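# Swap two shelf bins into their color-marked spots

## Task

The two bins on the shelf sit in each other's places. Move each bin into the shelf slot marked with its own color, centered on that mark, open side facing outward, with all its parts still inside. Since the board overhead is low, tilting a bin may be needed. Each bin must end fully inserted, past the lip at the shelf's front edge.

## Robot and tools

Robot: two six-joint arms, left_arm and right_arm, each ending in a five-finger hand (left hand on left_arm, right hand on right_arm, mirror images). Each arm reports its own hand point: a spot about 0.05 m in front of the palm. Its +z runs along the straight fingers, +y out of the palm, +x across the palm (away from the thumb on the right hand, toward it on the left). Finger tips reach 0.06-0.07 m past the point along +z and sit about 0.06 m behind it along -y. A bracket on the little-finger side of the wrist can strike things, and with the fingers level the wrist may hang below the hand point and touch the table first.

Frames: positions, orientations (quat_wxyz) and velocities in results are in each arm's own base frame. The scene frame has its origin at table height midway between the arms, +z up, +x out over the table, left_arm toward +y. Bases: left_arm at (-0.004, +0.345, 0), right_arm at (+0.041, -0.327, 0), both nearly unrotated. Fixed cameras use the scene frame. Commanded offsets use the axes of that arm's current Hand target.

The 28-number row (used by execute_actions and move): one flat list covering both arms, every value in [-1, 1]. Order: left_arm dx, dy, dz, rx, ry, rz; left hand little, ring, middle, index, thumb_bend, thumb_turn, force_limit, speed; then the same fourteen for right_arm. Pose numbers are offsets, not poses: they are measured from the arm's Hand target at the start of the action or move, in that target's own axes. Scale: 1.0 equals 0.6 m for dx/dy/dz and 180 degrees for the rotation vector rx/ry/rz. All zeros means re-request the current Hand target. Repeating an offset in a new call moves further. The controller limits each step's commanded orientation to 32 degrees from the measured one.

Hand numbers are absolute targets, not offsets. Fingers: +1 straight/open, -1 curled. thumb_bend: +1 straight, -1 fully bent. thumb_turn: +1 beside the palm, -1 across in front of it (needed to grasp things roughly 0.035-0.065 m thick; handles down to about 0.025 m). force_limit maps -1..+1 to about 0..10 N at the fingertip (0..15 N for the two thumb motors). speed rises from near zero at -1 to full at +0.48 and above. For a soft grip close slowly (speed -0.94 or lower). A hand has no 'no change' value: to keep it as is, resend the last eight numbers you sent for it; if none sent yet, send its hand_measured six plus hand_force_limit and hand_speed.

execute_actions: actions is a list of actions; each action is up to 15 rows, one per 1/30 s step, and each row is counted from the action's start pose, not from the previous row. Short tables repeat their last row. cameras picks images; an empty actions list returns all cameras.

move: target is one row or a list of up to 15 rows, all offsets from the same starting Hand targets. speed in m/s (0.002-3.6, default 0.25; turning capped at twice that in rad/s), one value or one per target. blend in m rounds corners in a list. stop_force in N (3-120, one value for both arms) ends an arm's path when it feels that much push; zero (default true) re-zeroes before the move. Paths do not avoid obstacles or the other arm; they last at least 0.5 s and at most 10 s. Avoid sweeping near an arm's own base. Do not rely on stop_force when the hand is turning, and leave it out when backing away from a contact. blocking=false returns early (not allowed with stop_force).

wait: seconds 0-10, arms hold their last command. stop: brakes a running move. zoom_image: camera name plus region [x0, y0, x1, y1] in pixels, at most 504 per side, on the newest image. show_instructions: shows reference pages. zero_wrist_force: arm = left_arm or right_arm. finished_scene: ends the scene for good.

Cameras: cam_head_left, cam_head_right, cam_high (all 672x504, fixed), cam_left_wrist, cam_right_wrist.

Results: per arm, end_effector_position (m) and quat, Hand target (last commanded pose, the base for the next offsets; the hand often rests a little short of it), velocities, joint positions and torques, Wrist force/torque in hand axes plus the peak since last shown, and hand_measured, hand_stopped_by (moving, target, force, stalled, fault) and hand_load_n, each six values in motor order. A move adds a 'move:' line: done, off_target, moving, held or fault, plus limits such as paced or held. Done does not prove nothing was touched. A grip loss shows as hand_load_n dropping toward zero. MOTOR HOT warns of overheating; at 85 °C the arm brakes for 30-60 s.

Avoid: torque or force faults (about 150 N on an arm, wrist joints 26.3 N m), which freeze the arm for 10 s; targets pushed past firm contact, since the arms are stiff; fast hits on the shelf or table; arms or hands pressing on each other, which can fail the scene; dropping bins or spilling parts; anything falling off the table. Stretched-out or loaded holding heats motors. Objects may be nudged occasionally, so check images before finishing.

Each tool is called as a command line: name --argument value for each argument, lists and objects as JSON in quotes; but a table of rows of numbers goes row by row, as --pt "numbers of a row", without its own name.

Reference images:

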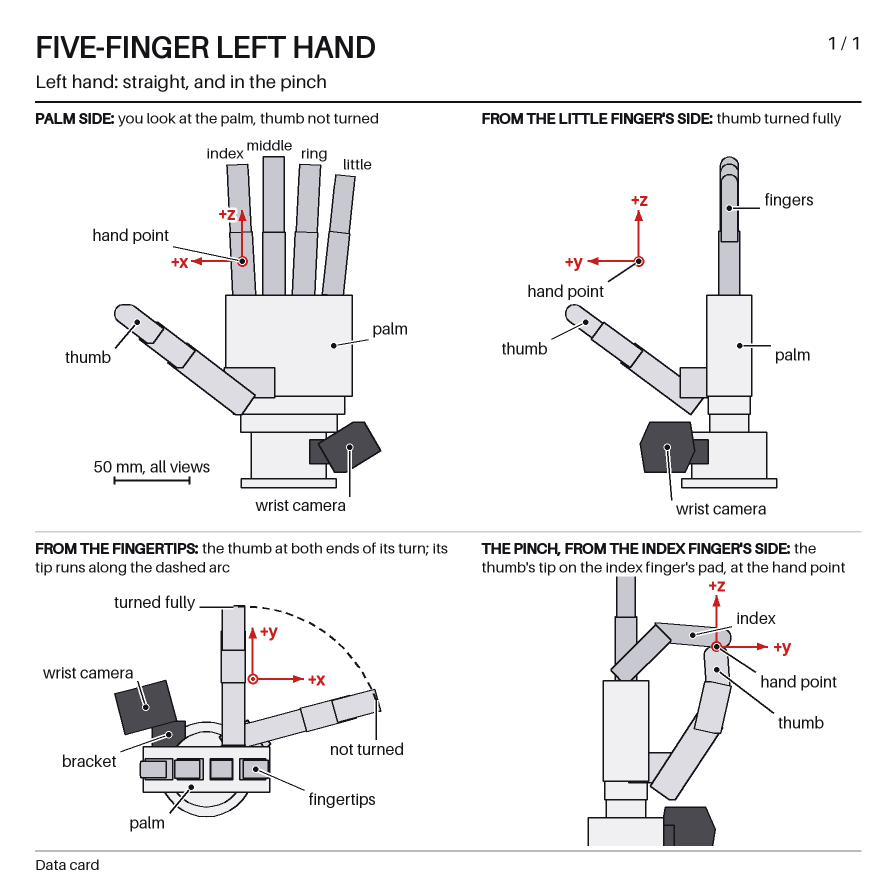

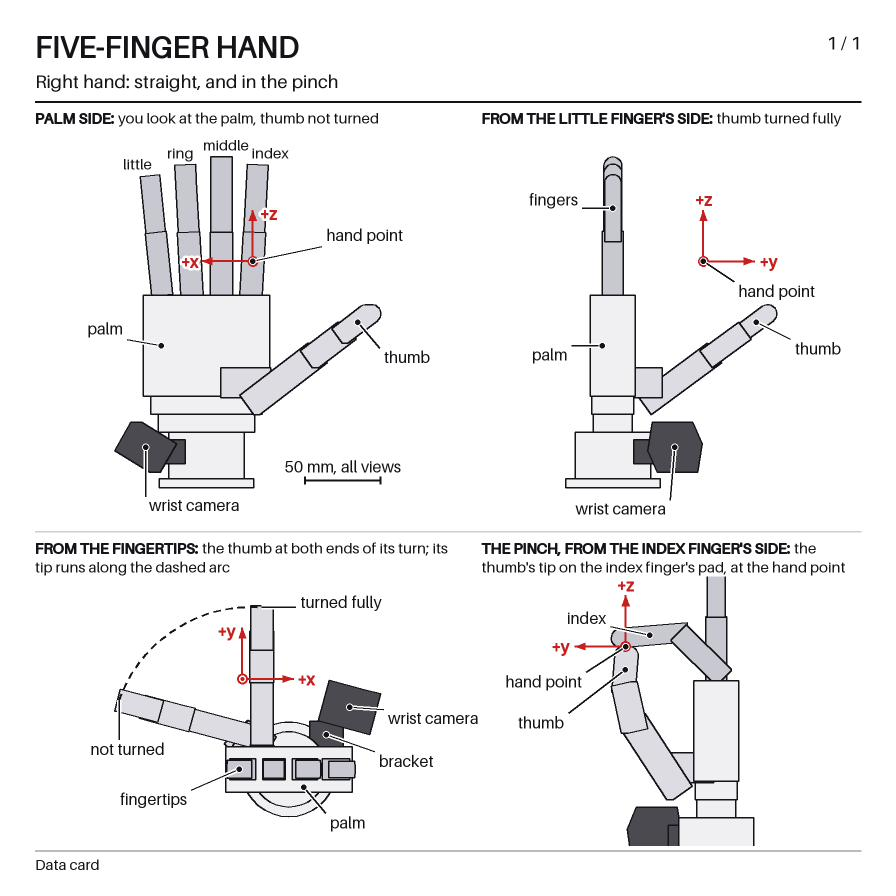

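## Session

execute_actions --actions '[]'

Scene clock: 0.00 s.
left_arm: end_effector_position=(+0.1901, +0.1800, +0.1477) hand_measured=(+1.000, +1.000, +1.000, +1.000, +1.000, +1.000) hand_load_n=(+0.0, +0.0, +0.0, +0.0, +0.0, +0.0) hand_stopped_by=(target, target, target, target, target, target) hand_force_limit=0.00 hand_speed=-0.80 end_effector_quat_wxyz=(-0.040, +0.968, +0.244, -0.040) | right_arm: end_effector_position=(+0.1682, -0.1575, +0.1319) hand_measured=(+1.000, +1.000, +1.000, +1.000, +1.000, +1.000) hand_load_n=(+0.0, +0.0, +0.0, +0.0, +0.0, +0.0) hand_stopped_by=(target, target, target, target, target, target) hand_force_limit=0.00 hand_speed=-0.80 end_effector_quat_wxyz=(+0.085, +0.989, +0.106, -0.054)
Joint positions: left_arm=[4.591 -1.505 -2.109 2.087 -1.674 2.529] | right_arm=[-0.907 -1.727 2.292 0.919 1.752 0.442]
Joint velocities: within noise
Joint torques (N m): no reading
Wrist force (N): no reading
Wrist torque (N m): no reading
Wrist force, peak (N): no reading
Hand target: left_arm +0.1901, +0.1800, +0.1477; -0.040, +0.968, +0.244, -0.040 | right_arm +0.1682, -0.1575, +0.1319; +0.085, +0.989, +0.106, -0.054

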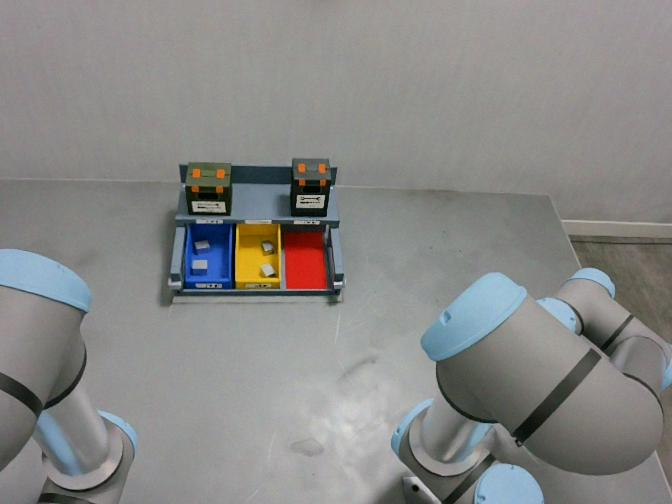

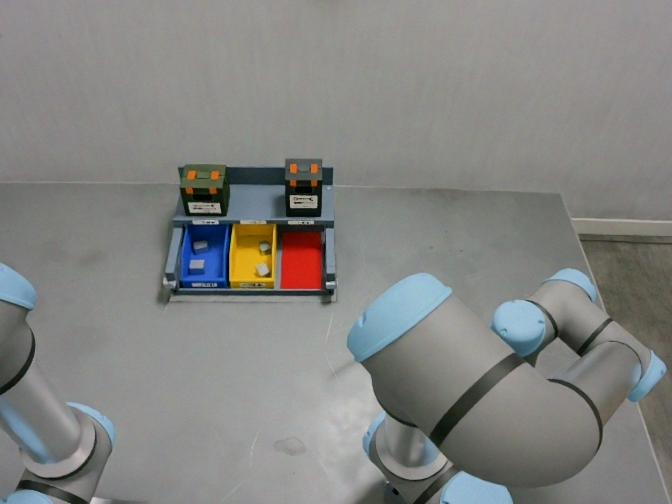

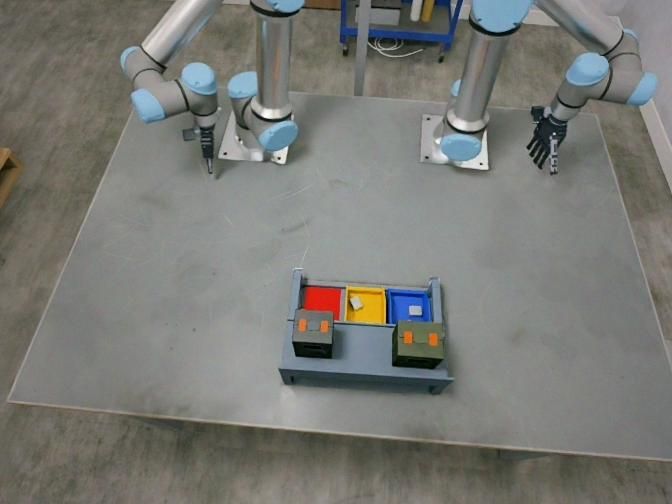

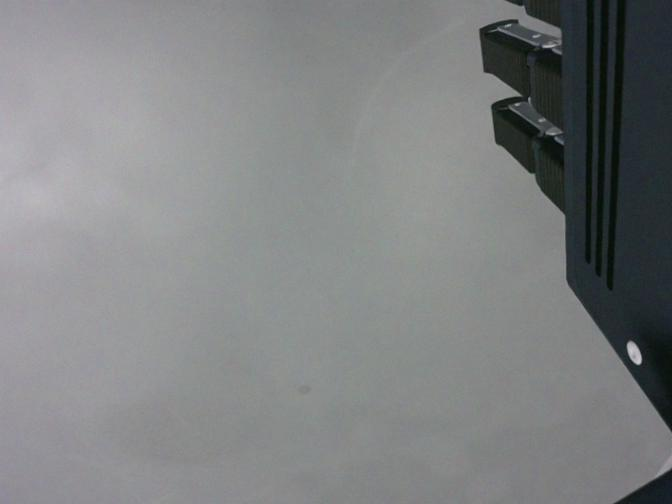

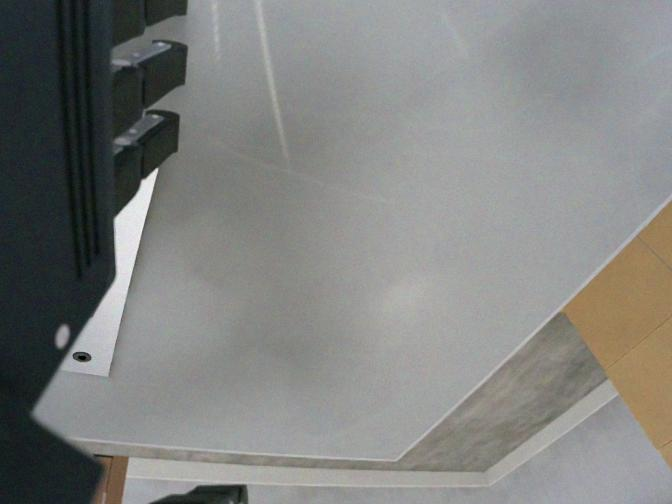

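zoom_image --camera "cam_head_left" --region '[160, 150, 360, 310]'

zoom_image --camera "cam_head_right" --region '[150, 150, 350, 310]'

zoom_image --camera "cam_high" --region '[260, 250, 470, 410]'

Scaled by 2.520 from the camera's 672x504 image, which has a finer 960x720 frame.

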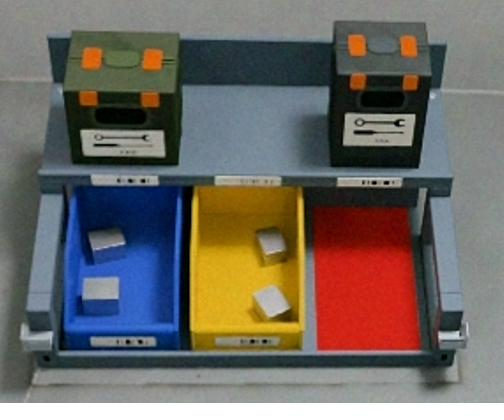

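Scaled by 2.520 from the camera's 672x504 image, which has a finer 960x720 frame.

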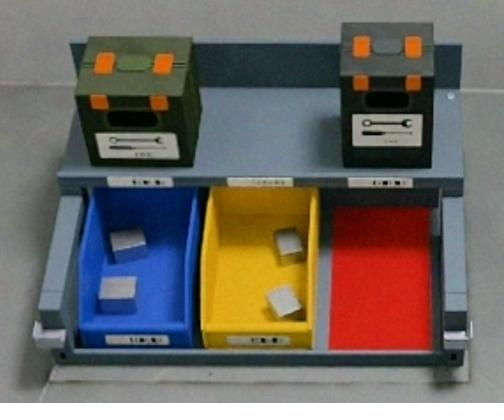

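Scaled by 2.400 from the camera's 672x504 image, which has a finer 960x720 frame.

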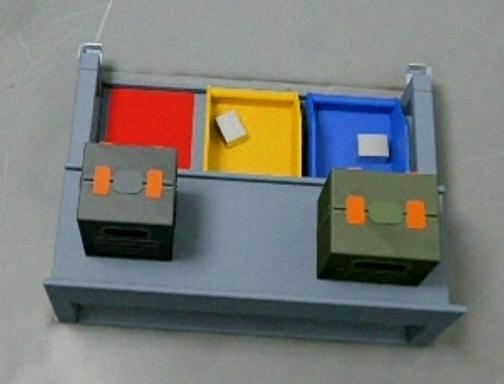

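move --target '[0.0665,0.7445,-0.3313,0,0,0,1,1,1,1,1,1,0,-0.8, 0,0,0,0,0,0,1,1,1,1,1,1,0,-0.8]' --cameras '["cam_left_wrist","cam_head_left"]'

Scene clock: 143.03 s.
left_arm: end_effector_position=(+0.4541, -0.2043, +0.2998) hand_measured=(+1.000, +1.000, +1.000, +1.000, +1.000, +1.000) hand_load_n=(+0.0, +0.0, +0.0, +0.0, +0.0, +0.0) hand_stopped_by=(target, target, target, target, target, target) hand_force_limit=0.00 hand_speed=-0.80 end_effector_quat_wxyz=(-0.040, +0.968, +0.244, -0.040) | right_arm: end_effector_position=(+0.1682, -0.1575, +0.1319) hand_measured=(+1.000, +1.000, +1.000, +1.000, +1.000, +1.000) hand_load_n=(+0.0, +0.0, +0.0, +0.0, +0.0, +0.0) hand_stopped_by=(target, target, target, target, target, target) hand_force_limit=0.00 hand_speed=-0.80 end_effector_quat_wxyz=(+0.085, +0.989, +0.106, -0.054)
Joint positions: left_arm=[3.033 -1.925 -1.255 1.507 -1.617 0.966] | right_arm=[-0.907 -1.727 2.292 0.919 1.752 0.442]
Joint torques (N m): left_arm=[-6.69 25.4 31.01 -3.4 0.63 -1.81] | right_arm=[1.83 -9.17 -15.65 2.37 -0.08 0.15]
Wrist force (N): left_arm=[0.4 -0.1 0.1] | right_arm=[0.1 -0.1 0.0]
Wrist torque (N m): left_arm=[-0.02 -0.06 -0.03] | right_arm=[0.00 -0.01 0.00]
Wrist force, peak (N): left_arm=[0.2 -2.4 1.0] | right_arm=[0.6 0.1 0.2]
Hand target: left_arm +0.4541, -0.2044, +0.2999; -0.040, +0.968, +0.244, -0.040 | right_arm +0.1682, -0.1575, +0.1319; +0.085, +0.989, +0.106, -0.054
Off the commanded pose: left_arm 0.000 m, 0 deg | right_arm 0.000 m, 0 deg.
move: done
camera_calibration:
cam_left_wrist: T_world_to_cam=[[-0.206636, 0.976264, 0.0648907, 0.273982], [0.870342, 0.153106, 0.468042, -0.50692], [0.446997, 0.153191, -0.881321, 0.204238], [0, 0, 0, 1]] pos_world=[0.406515, -0.221153, 0.39948]
Images, in order (width x height): cam_head_left 672x504, cam_left_wrist 672x504.

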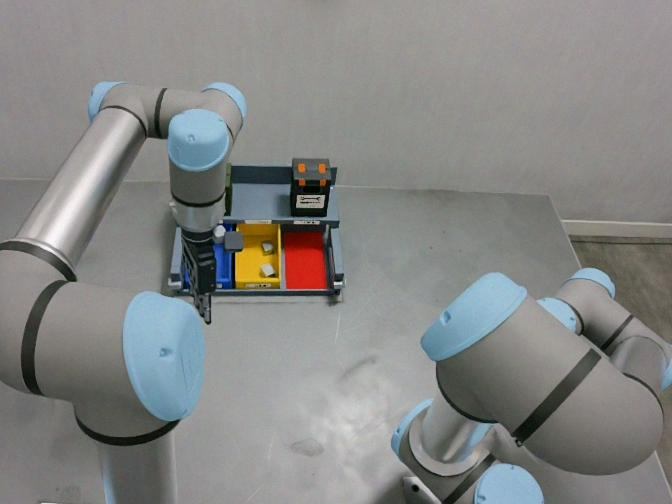

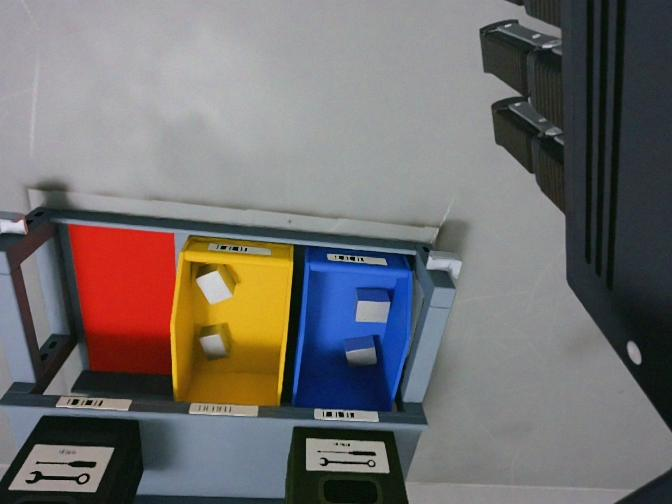

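zoom_image --camera "cam_left_wrist" --region '[150, 220, 470, 430]'

zoom_image --camera "cam_left_wrist" --region '[0, 180, 200, 430]'

Scaled by 1.575 from the camera's 672x504 image, which has a finer 960x720 frame.

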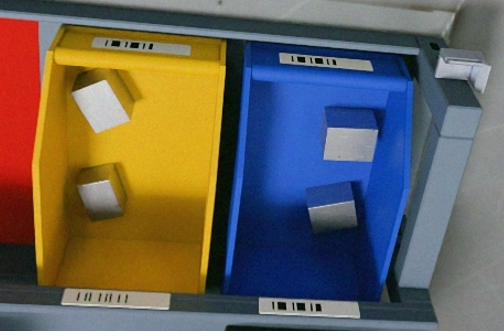

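Scaled by 2.016 from the camera's 672x504 image, which has a finer 960x720 frame.

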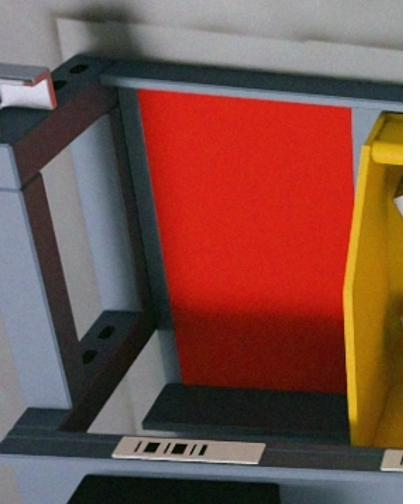

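move --target '[0.0437,0.0592,0.2212,-0.074,0.2422,0.125,1,1,1,1,1,1,0,-0.8, 0,0,0,0,0,0,1,1,1,1,1,1,0,-0.8]' --cameras '["cam_left_wrist","cam_head_left"]'

Scene clock: 248.93 s.
left_arm: end_effector_position=(+0.4809, -0.2154, +0.1632) hand_measured=(+1.000, +1.000, +1.000, +1.000, +1.000, +1.000) hand_load_n=(+0.0, +0.0, +0.0, +0.0, +0.0, +0.0) hand_stopped_by=(target, target, target, target, target, target) hand_force_limit=0.00 hand_speed=-0.80 end_effector_quat_wxyz=(-0.009, +0.940, +0.027, +0.340) end_effector_velocity=(+0.000, -0.001, -0.001) end_effector_angular_velocity=(-0.001, -0.002, -0.001) | right_arm: end_effector_position=(+0.1682, -0.1575, +0.1319) hand_measured=(+1.000, +1.000, +1.000, +1.000, +1.000, +1.000) hand_load_n=(+0.0, +0.0, +0.0, +0.0, +0.0, +0.0) hand_stopped_by=(target, target, target, target, target, target) hand_force_limit=0.00 hand_speed=-0.80 end_effector_quat_wxyz=(+0.085, +0.989, +0.106, -0.054)
Joint positions: left_arm=[3.035 -1.67 -1.967 2.754 -1.674 1.444] | right_arm=[-0.907 -1.727 2.292 0.919 1.752 0.442]
Joint velocities: left_arm=[-0.001 -0.002 -0.002 0.005 0 -0.001] | right_arm=[within noise]
Joint torques (N m): left_arm=[-9.84 7.71 17.24 1.23 -1.25 1.31] | right_arm=[0.7 -9.4 -16.95 2.46 0.2 0.15]
Wrist force (N): left_arm=[-0.8 -0.3 0.3] | right_arm=[0.1 -0.3 0.4]
Wrist torque (N m): left_arm=[-0.03 0.06 -0.13] | right_arm=[-0.06 -0.02 0.00]
Wrist force, peak (N): left_arm=[-1.4 -0.4 0.7] | right_arm=[0.1 -0.3 0.4]
Hand target: left_arm +0.4809, -0.2155, +0.1631; -0.009, +0.940, +0.027, +0.340 | right_arm +0.1682, -0.1575, +0.1319; +0.085, +0.989, +0.106, -0.054
Off the commanded pose: left_arm 0.000 m, 0 deg | right_arm 0.000 m, 0 deg.
move: done
camera_calibration:
cam_left_wrist: T_world_to_cam=[[0.16739, 0.971328, 0.168829, 0.10139], [0.288372, -0.211994, 0.933756, -0.339413], [0.942774, -0.107616, -0.315589, -0.313526], [0, 0, 0, 1]] pos_world=[0.376489, -0.204177, 0.200866]
Images, in order (width x height): cam_head_left 672x504, cam_left_wrist 672x504.

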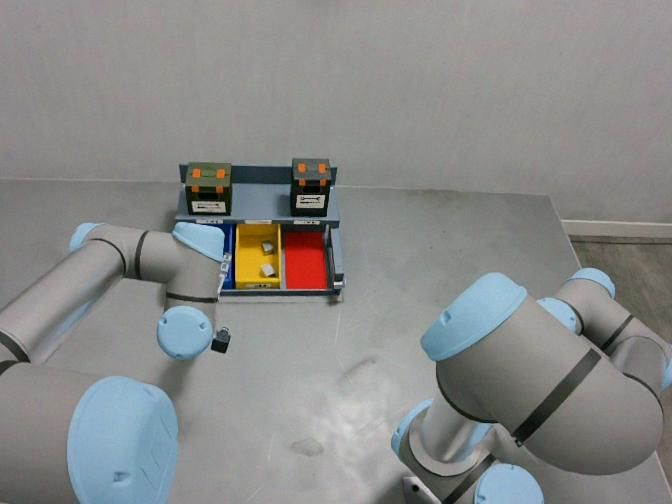

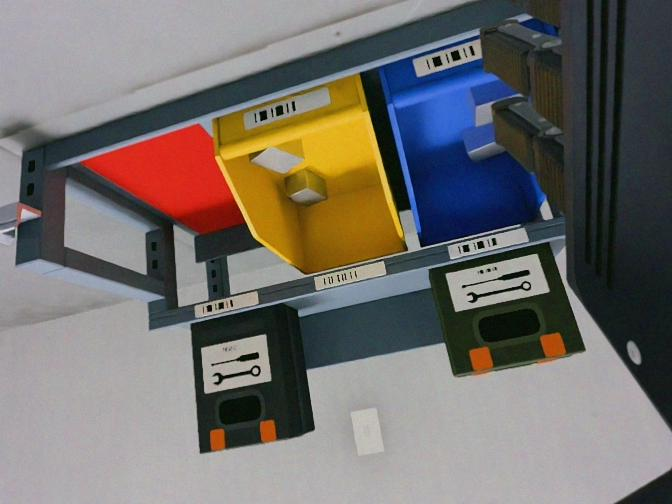

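zoom_image --camera "cam_left_wrist" --region '[180, 20, 420, 290]'

zoom_image --camera "cam_left_wrist" --region '[360, 10, 580, 270]'

Scaled by 1.867 from the camera's 672x504 image, which has a finer 960x720 frame.

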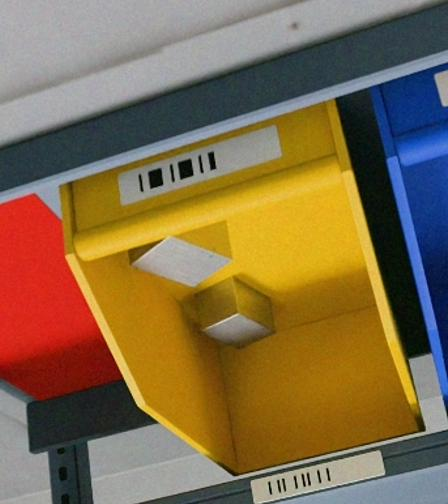

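Scaled by 1.938 from the camera's 672x504 image, which has a finer 960x720 frame.

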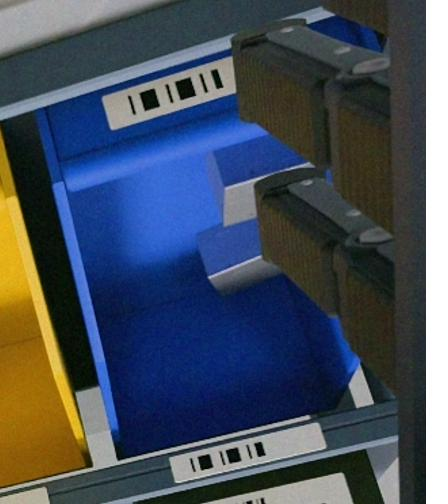

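move --pt "-0.0538 -0.412 -0.2337 0 0 0 1 1 1 1 1 1 0 -0.8 0.2813 -0.3417 -0.2403 0.0719 -0.0158 0.5635 1 1 1 1 1 1 0 -0.8" --pt "-0.0538 -0.412 -0.2337 0 0 0 1 1 1 1 1 1 0 -0.8 0.6042 -0.6928 -0.1342 0.3635 0.3585 0.4944 1 1 1 1 1 1 0 -0.8" --speed 0.35 --blend 0.05 --cameras '["all"]'

Scene clock: 944.60 s.
left_arm: end_effector_position=(+0.3527, +0.0250, +0.2500) hand_measured=(+1.000, +1.000, +1.000, +1.000, +1.000, +1.000) hand_load_n=(+0.0, +0.0, +0.0, +0.0, +0.0, -0.5) hand_stopped_by=(target, target, target, target, target, target) hand_force_limit=0.00 hand_speed=-0.80 end_effector_quat_wxyz=(-0.009, +0.940, +0.027, +0.340) | right_arm: end_effector_position=(+0.4366, +0.3300, +0.1007) hand_measured=(+1.000, +1.000, +1.000, +1.000, +1.000, +1.000) hand_load_n=(+0.0, +0.0, +0.0, +0.0, +0.0, +0.0) hand_stopped_by=(target, target, target, target, target, target) hand_force_limit=0.00 hand_speed=-0.80 end_effector_quat_wxyz=(-0.432, +0.564, -0.558, +0.429) end_effector_velocity=(+0.002, +0.000, +0.001) end_effector_angular_velocity=(+0.001, -0.006, -0.003)
Joint positions: left_arm=[4.388 -1.188 -2.224 2.141 -0.935 2.661] | right_arm=[0.58 -1.387 2.118 -0.421 2.12 3.305]
Joint velocities: left_arm=[within noise] | right_arm=[-0.001 0 -0.001 -0.006 0.003 -0.001]
Joint torques (N m): left_arm=[-10.67 -0.91 31.35 -3.36 -0.23 1.73] | right_arm=[4.36 -18.56 -27.95 -3.26 0.98 -0.22]
Wrist force (N): left_arm=[-1.1 -0.6 0.0] | right_arm=[1.0 1.2 -1.0]
Wrist torque (N m): left_arm=[-0.07 0.10 -0.14] | right_arm=[0.07 -0.02 0.02]
Wrist force, peak (N): left_arm=[-1.2 -0.7 0.1] | right_arm=[0.0 2.2 -0.5]
Hand target: left_arm +0.3527, +0.0250, +0.2499; -0.009, +0.940, +0.027, +0.340 | right_arm +0.4367, +0.3300, +0.1007; -0.432, +0.564, -0.558, +0.429
Off the commanded pose: left_arm 0.000 m, 0 deg | right_arm 0.000 m, 0 deg.
move: done
camera_calibration:
cam_left_wrist: T_world_to_cam=[[0.167682, 0.971257, 0.168948, -0.125513], [0.2885, -0.212217, 0.933666, -0.332507], [0.942683, -0.107817, -0.315792, -0.139299], [0, 0, 0, 1]] pos_world=[0.248289, 0.0363224, 0.287666]
cam_right_wrist: T_world_to_cam=[[-0.283685, -0.232362, -0.930339, 0.287797], [-0.560719, 0.827239, -0.0356339, -0.0308234], [0.777893, 0.51155, -0.364966, -0.351927], [0, 0, 0, 1]] pos_world=[0.338122, 0.2724, 0.138209]

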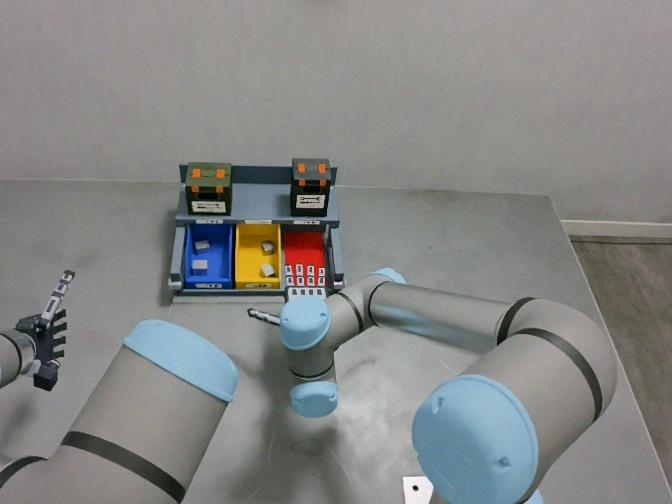

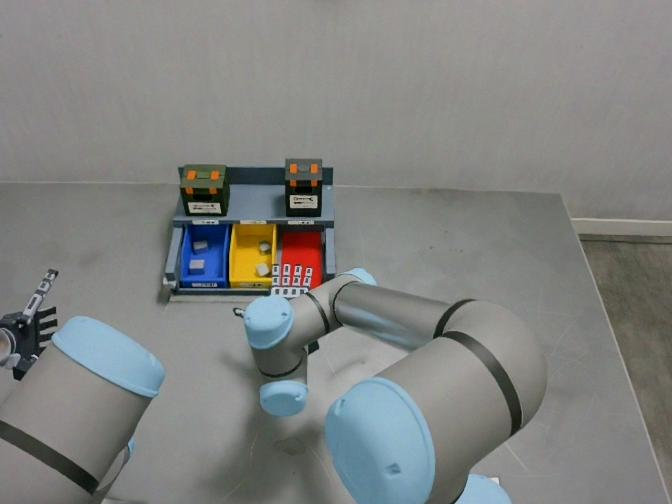

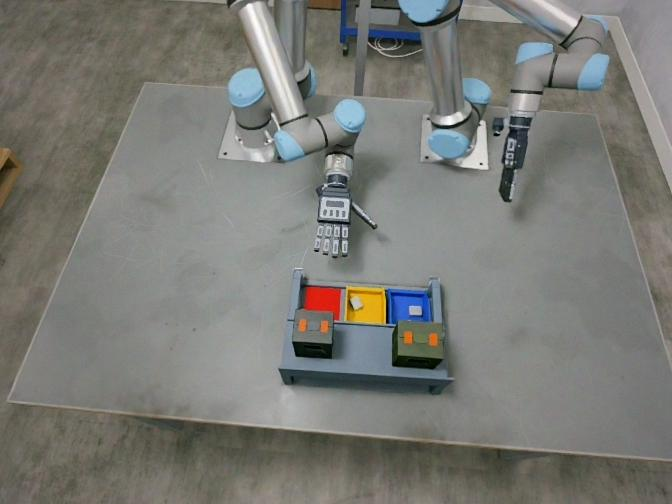

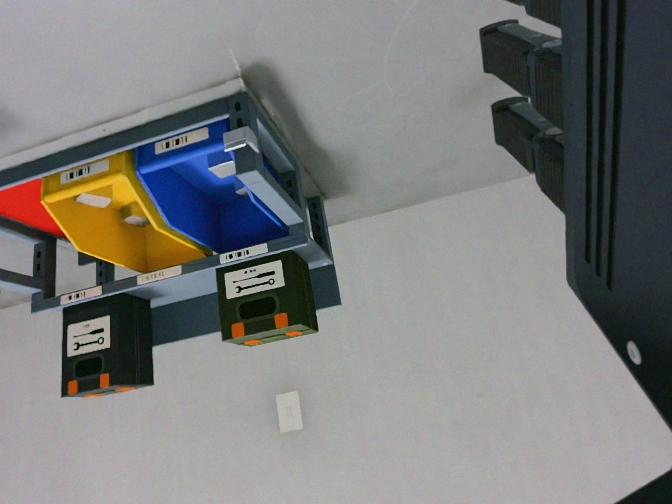

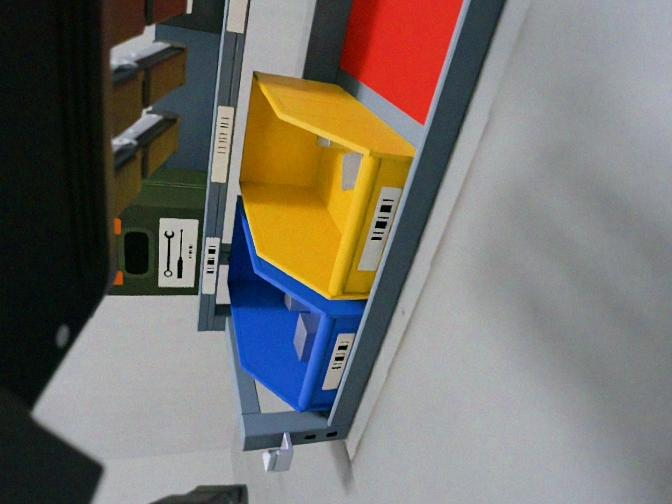

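zoom_image --camera "cam_right_wrist" --region '[210, 60, 450, 330]'

zoom_image --camera "cam_right_wrist" --region '[200, 230, 400, 470]'

Scaled by 1.867 from the camera's 672x504 image, which has a finer 960x720 frame.

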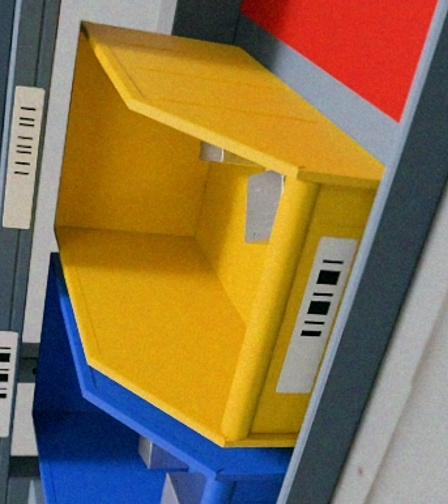

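Scaled by 2.100 from the camera's 672x504 image, which has a finer 960x720 frame.

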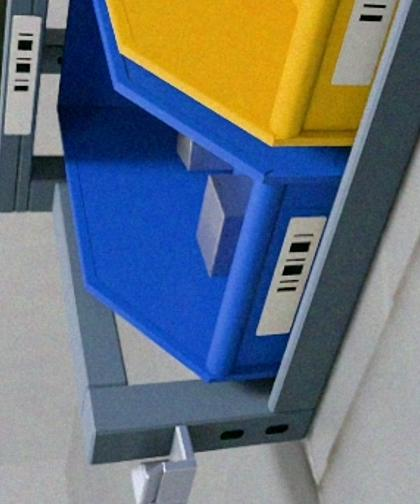

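move --target '[0,0,0,0,0,0,1,1,1,1,1,1,0,-0.8, -0.1625,0.0155,0.1072,0,0,0,0,0,0,0,0,-1,0,0]' --speed 0.15 --cameras '["all"]'

Scene clock: 1048.93 s.
left_arm: end_effector_position=(+0.3527, +0.0250, +0.2499) hand_measured=(+1.000, +1.000, +1.000, +1.000, +1.000, +1.000) hand_load_n=(+0.0, +0.0, +0.0, +0.0, +0.0, +0.0) hand_stopped_by=(target, target, target, target, target, target) hand_force_limit=0.00 hand_speed=-0.80 end_effector_quat_wxyz=(-0.009, +0.940, +0.027, +0.340) | right_arm: end_effector_position=(+0.4955, +0.4279, +0.0748) hand_measured=(+0.000, +0.000, +0.000, +0.000, +0.000, -1.000) hand_load_n=(+0.0, +0.0, +0.0, +0.0, +0.0, +0.0) hand_stopped_by=(target, target, target, target, target, target) hand_force_limit=0.00 hand_speed=0.00 end_effector_quat_wxyz=(-0.432, +0.564, -0.558, +0.429)
Joint positions: left_arm=[4.388 -1.188 -2.224 2.141 -0.935 2.661] | right_arm=[0.69 -1.106 1.799 -0.36 2.225 3.347]
Joint torques (N m): left_arm=[-10.4 -8.34 31.1 -3.28 0.3 1.79] | right_arm=[-5.63 -32.9 -27.84 -2.75 -0.93 -1.35]
Wrist force (N): left_arm=[-0.9 -0.6 -0.1] | right_arm=[0.4 0.8 -0.6]
Wrist torque (N m): left_arm=[-0.06 0.07 -0.13] | right_arm=[0.02 0.04 0.04]
Wrist force, peak (N): left_arm=[-1.3 -0.6 0.2] | right_arm=[2.1 0.9 -1.5]
Hand target: left_arm +0.3527, +0.0250, +0.2499; -0.009, +0.940, +0.027, +0.340 | right_arm +0.4955, +0.4280, +0.0749; -0.432, +0.564, -0.558, +0.429
Off the commanded pose: left_arm 0.000 m, 0 deg | right_arm 0.000 m, 0 deg.
move: done
camera_calibration:
cam_left_wrist: T_world_to_cam=[[0.167682, 0.971257, 0.168948, -0.125513], [0.2885, -0.212217, 0.933666, -0.332507], [0.942683, -0.107817, -0.315792, -0.139299], [0, 0, 0, 1]] pos_world=[0.248289, 0.0363224, 0.287666]
cam_right_wrist: T_world_to_cam=[[-0.283616, -0.232462, -0.930335, 0.30314], [-0.560753, 0.827211, -0.0357472, -0.0797259], [0.777893, 0.511549, -0.364965, -0.457201], [0, 0, 0, 1]] pos_world=[0.396922, 0.3703, 0.112309]

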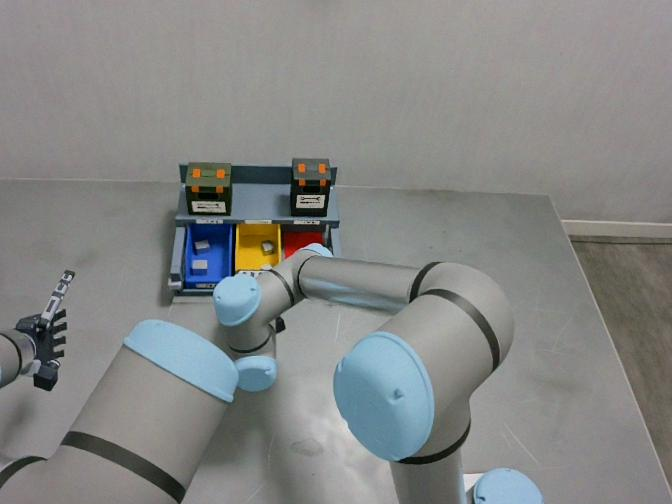

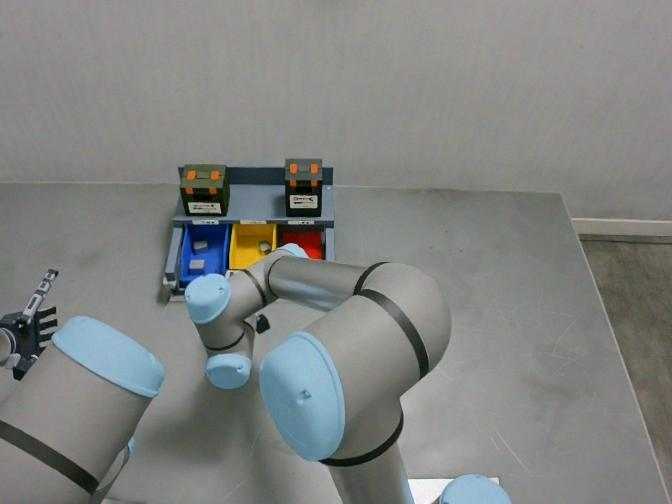

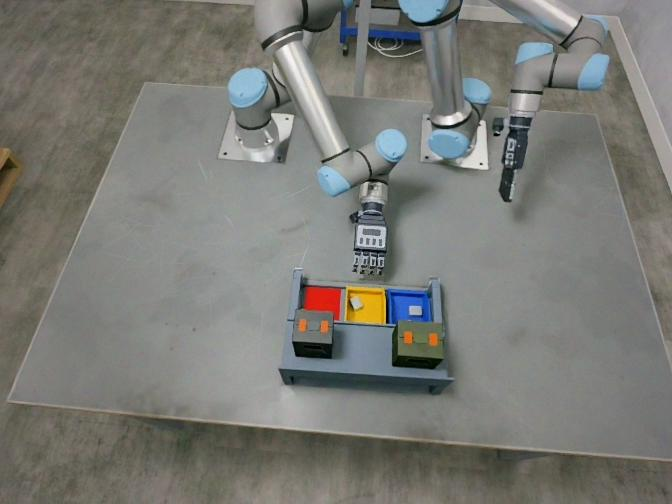

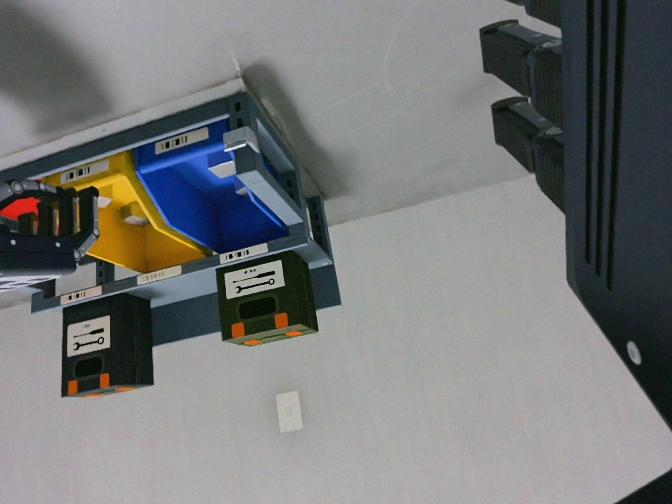

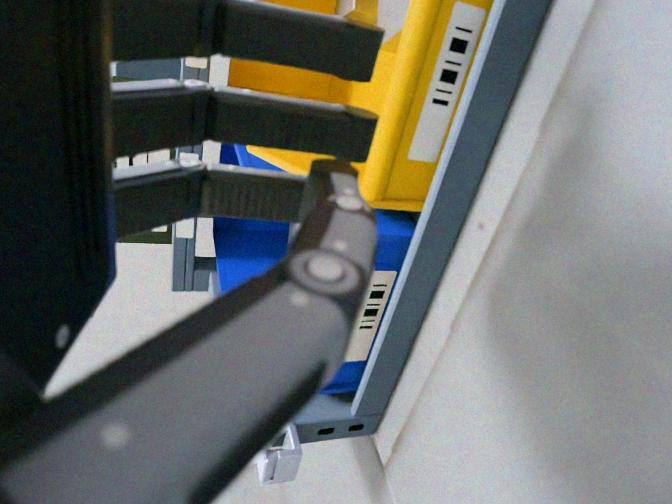

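move --target '[0,0,0,0,0,0,1,1,1,1,1,1,0,-0.8, 0,-0.0092,0.0665,0,0,0,0.2,0.2,0.2,0.2,0,-1,0,0]' --speed 0.1 --cameras '["cam_right_wrist","cam_left_wrist"]'

Scene clock: 1112.27 s.
left_arm: end_effector_position=(+0.3527, +0.0250, +0.2499) hand_measured=(+1.000, +1.000, +1.000, +1.000, +1.000, +1.000) hand_load_n=(+0.0, +0.0, +0.0, +0.0, +0.0, +0.0) hand_stopped_by=(target, target, target, target, target, target) hand_force_limit=0.00 hand_speed=-0.80 end_effector_quat_wxyz=(-0.009, +0.940, +0.027, +0.340) | right_arm: end_effector_position=(+0.5355, +0.4283, +0.0698) hand_measured=(+0.200, +0.200, +0.200, +0.200, +0.000, -1.000) hand_load_n=(+0.0, +0.0, +0.0, +0.0, +0.0, +0.0) hand_stopped_by=(target, target, target, target, target, target) hand_force_limit=0.00 hand_speed=0.00 end_effector_quat_wxyz=(-0.432, +0.564, -0.558, +0.429)
Joint positions: left_arm=[4.388 -1.188 -2.224 2.141 -0.935 2.661] | right_arm=[0.638 -1.055 1.729 -0.353 2.176 3.327]
Joint torques (N m): left_arm=[-10.11 -8.53 31.03 -3.39 0.62 1.73] | right_arm=[5.79 -47.01 -6.89 -0.75 1.6 1.38]
Wrist force (N): left_arm=[-1.1 -0.4 -0.3] | right_arm=[0.6 1.0 -0.7]
Wrist torque (N m): left_arm=[-0.02 0.09 -0.14] | right_arm=[0.03 0.02 0.15]
Wrist force, peak (N): left_arm=[-1.4 -0.5 0.3] | right_arm=[0.5 1.0 -1.5]
Hand target: left_arm +0.3527, +0.0250, +0.2499; -0.009, +0.940, +0.027, +0.340 | right_arm +0.5355, +0.4283, +0.0699; -0.432, +0.564, -0.558, +0.429
Off the commanded pose: left_arm 0.000 m, 0 deg | right_arm 0.000 m, 0 deg.
move: done
camera_calibration:
cam_left_wrist: T_world_to_cam=[[0.167682, 0.971257, 0.168948, -0.125513], [0.2885, -0.212217, 0.933666, -0.332507], [0.942683, -0.107817, -0.315792, -0.139299], [0, 0, 0, 1]] pos_world=[0.248289, 0.0363224, 0.287666]
cam_right_wrist: T_world_to_cam=[[-0.283576, -0.232513, -0.930335, 0.310048], [-0.560663, 0.827268, -0.0358578, -0.0577944], [0.777973, 0.511435, -0.364955, -0.490381], [0, 0, 0, 1]] pos_world=[0.437022, 0.3707, 0.107409]
Images, in order (width x height): cam_left_wrist 672x504, cam_right_wrist 672x504.

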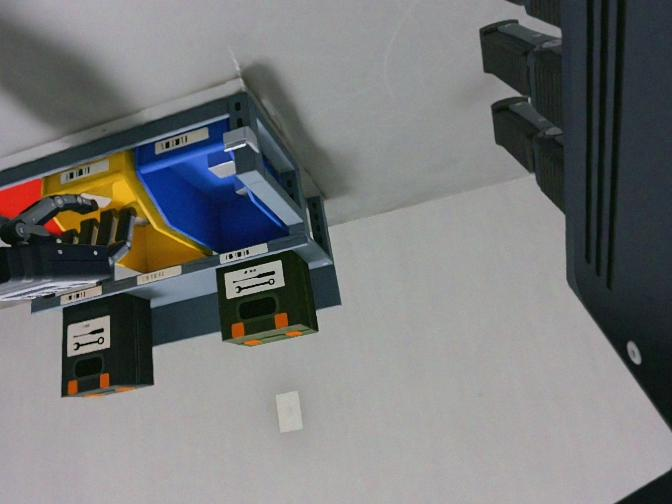

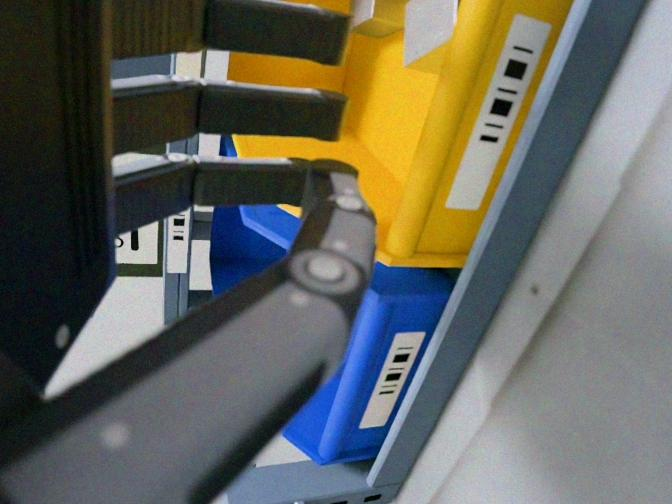

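move --target '[0,0,0,0,0,0,1,1,1,1,1,1,0,-0.8, 0.02,0.0161,0.0043,0,0,0,1,1,0.2,0.2,0,-1,0,0]' --speed 0.1

move --target '[0,0,0,0,0,0,1,1,1,1,1,1,0,-0.8, 0,0.0483,0.013,0,0,0,1,1,0.2,0.2,0,-1,0,0]' --speed 0.03 --stop_force 5 --cameras '["cam_right_wrist","cam_left_wrist"]'

Scene clock: 1136.53 s.
left_arm: end_effector_position=(+0.3527, +0.0250, +0.2499) hand_measured=(+1.000, +1.000, +1.000, +1.000, +1.000, +1.000) hand_load_n=(+0.0, +0.0, +0.0, +0.0, +0.0, +0.0) hand_stopped_by=(target, target, target, target, target, target) hand_force_limit=0.00 hand_speed=-0.80 end_effector_quat_wxyz=(-0.009, +0.940, +0.027, +0.340) | right_arm: end_effector_position=(+0.5356, +0.4162, +0.0598) hand_measured=(+1.000, +1.000, +0.200, +0.200, +0.000, -1.000) hand_load_n=(-0.5, +0.0, +0.0, +0.0, +0.0, +0.0) hand_stopped_by=(target, target, target, target, target, target) hand_force_limit=0.00 hand_speed=0.00 end_effector_quat_wxyz=(-0.432, +0.564, -0.558, +0.429) end_effector_velocity=(+0.001, +0.000, +0.002) end_effector_angular_velocity=(-0.001, -0.001, -0.002)
Joint positions: left_arm=[4.388 -1.188 -2.224 2.141 -0.935 2.661] | right_arm=[0.618 -1.059 1.768 -0.393 2.157 3.319]
Joint velocities: left_arm=[within noise] | right_arm=[0.001 -0.001 -0.004 0.005 0.003 0]
Joint torques (N m): left_arm=[-10.35 -8.83 30.83 -3.41 1.04 1.63] | right_arm=[8.86 -44.31 -30.28 1.62 1.24 0.48]
Wrist force (N): left_arm=[-1.0 -0.4 0.1] | right_arm=[0.6 1.0 -0.9]
Wrist torque (N m): left_arm=[-0.03 0.08 -0.14] | right_arm=[0.05 0.03 0.15]
Wrist force, peak (N): left_arm=[-1.1 -0.7 -0.3] | right_arm=[1.0 1.5 -0.7]
Hand target: left_arm +0.3527, +0.0250, +0.2499; -0.009, +0.940, +0.027, +0.340 | right_arm +0.5356, +0.4163, +0.0599; -0.432, +0.564, -0.558, +0.429
Off the commanded pose: left_arm 0.000 m, 0 deg | right_arm 0.000 m, 0 deg.
move: done

Scene clock: 1138.23 s.
left_arm: end_effector_position=(+0.3527, +0.0250, +0.2499) hand_measured=(+1.000, +1.000, +1.000, +1.000, +1.000, +1.000) hand_load_n=(+0.0, +0.0, +0.0, +0.0, +0.0, +0.0) hand_stopped_by=(target, target, target, target, target, target) hand_force_limit=0.00 hand_speed=-0.80 end_effector_quat_wxyz=(-0.009, +0.940, +0.027, +0.340) | right_arm: end_effector_position=(+0.5356, +0.4163, +0.0407) hand_measured=(+1.000, +1.000, +0.200, +0.200, +0.000, -1.000) hand_load_n=(+0.5, +0.0, +0.0, +0.0, +0.0, +0.0) hand_stopped_by=(target, target, target, target, target, target) hand_force_limit=0.00 hand_speed=0.00 end_effector_quat_wxyz=(-0.432, +0.564, -0.558, +0.429)
Joint positions: left_arm=[4.388 -1.188 -2.224 2.141 -0.935 2.661] | right_arm=[0.618 -1.028 1.78 -0.436 2.157 3.319]
Joint torques (N m): left_arm=[-10.06 -8.34 30.48 -3.43 1.19 1.62] | right_arm=[5.21 -32.2 -26.62 -1.41 0.07 0.55]
Wrist force (N): left_arm=[-0.9 -0.7 0.1] | right_arm=[0.0 -2.0 -1.8]
Wrist torque (N m): left_arm=[-0.09 0.07 -0.13] | right_arm=[0.23 0.09 -0.08]
Wrist force, peak (N): left_arm=[-1.3 -0.5 0.1] | right_arm=[1.3 -14.6 -9.8]
Hand target: left_arm +0.3527, +0.0250, +0.2499; -0.009, +0.940, +0.027, +0.340 | right_arm +0.5356, +0.4163, +0.0407; -0.432, +0.564, -0.558, +0.429 (not the last commanded pose)
Off the commanded pose: left_arm 0.000 m, 0 deg | right_arm 0.011 m, 0 deg.
move: contact (right_arm)
camera_calibration:
cam_left_wrist: T_world_to_cam=[[0.167682, 0.971257, 0.168948, -0.125513], [0.2885, -0.212217, 0.933666, -0.332507], [0.942683, -0.107817, -0.315792, -0.139299], [0, 0, 0, 1]] pos_world=[0.248289, 0.0363224, 0.287666]
cam_right_wrist: T_world_to_cam=[[-0.283552, -0.232358, -0.930381, 0.280057], [-0.560692, 0.827254, -0.0357206, -0.0488514], [0.777961, 0.511528, -0.36485, -0.495015], [0, 0, 0, 1]] pos_world=[0.437122, 0.3587, 0.0782088]
Images, in order (width x height): cam_left_wrist 672x504, cam_right_wrist 672x504.

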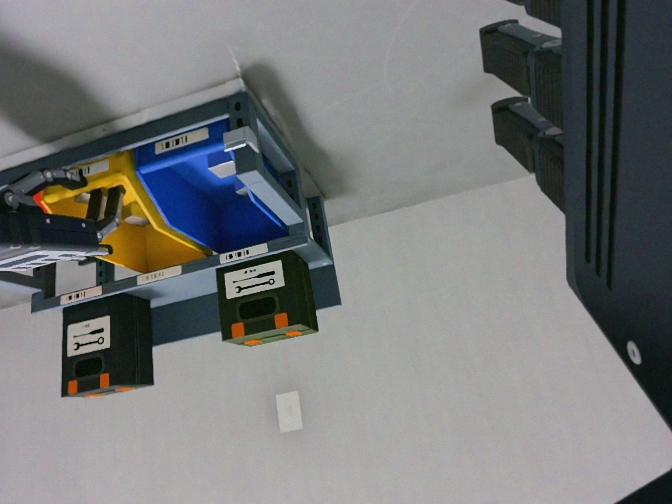

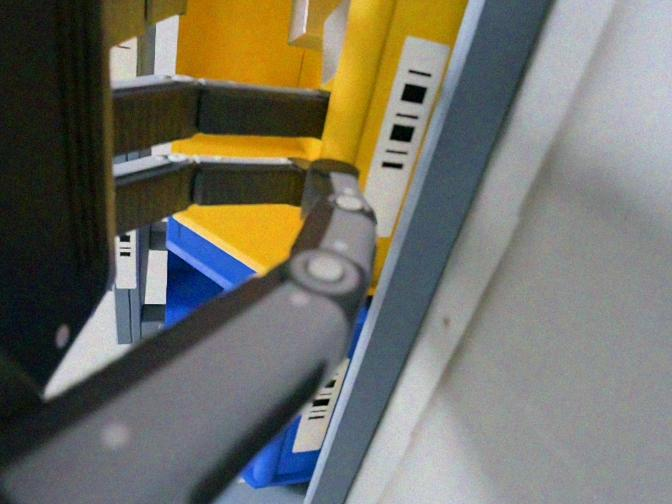

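zoom_image --camera "cam_right_wrist" --region '[240, 0, 480, 300]'

zoom_image --camera "cam_left_wrist" --region '[0, 120, 240, 300]'

Scaled by 1.680 from the camera's 672x504 image, which has a finer 960x720 frame.

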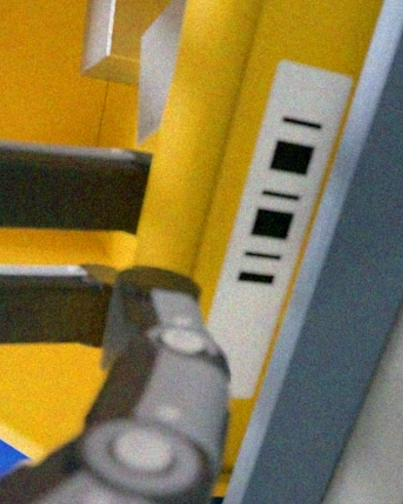

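Scaled by 2.100 from the camera's 672x504 image, which has a finer 960x720 frame.

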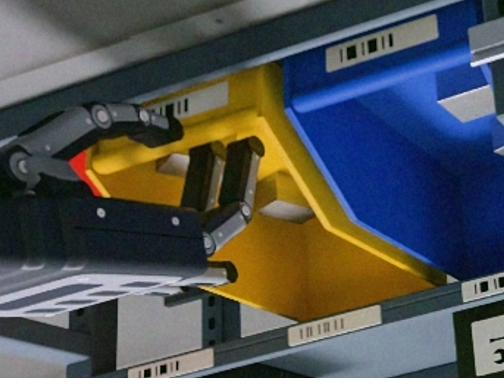

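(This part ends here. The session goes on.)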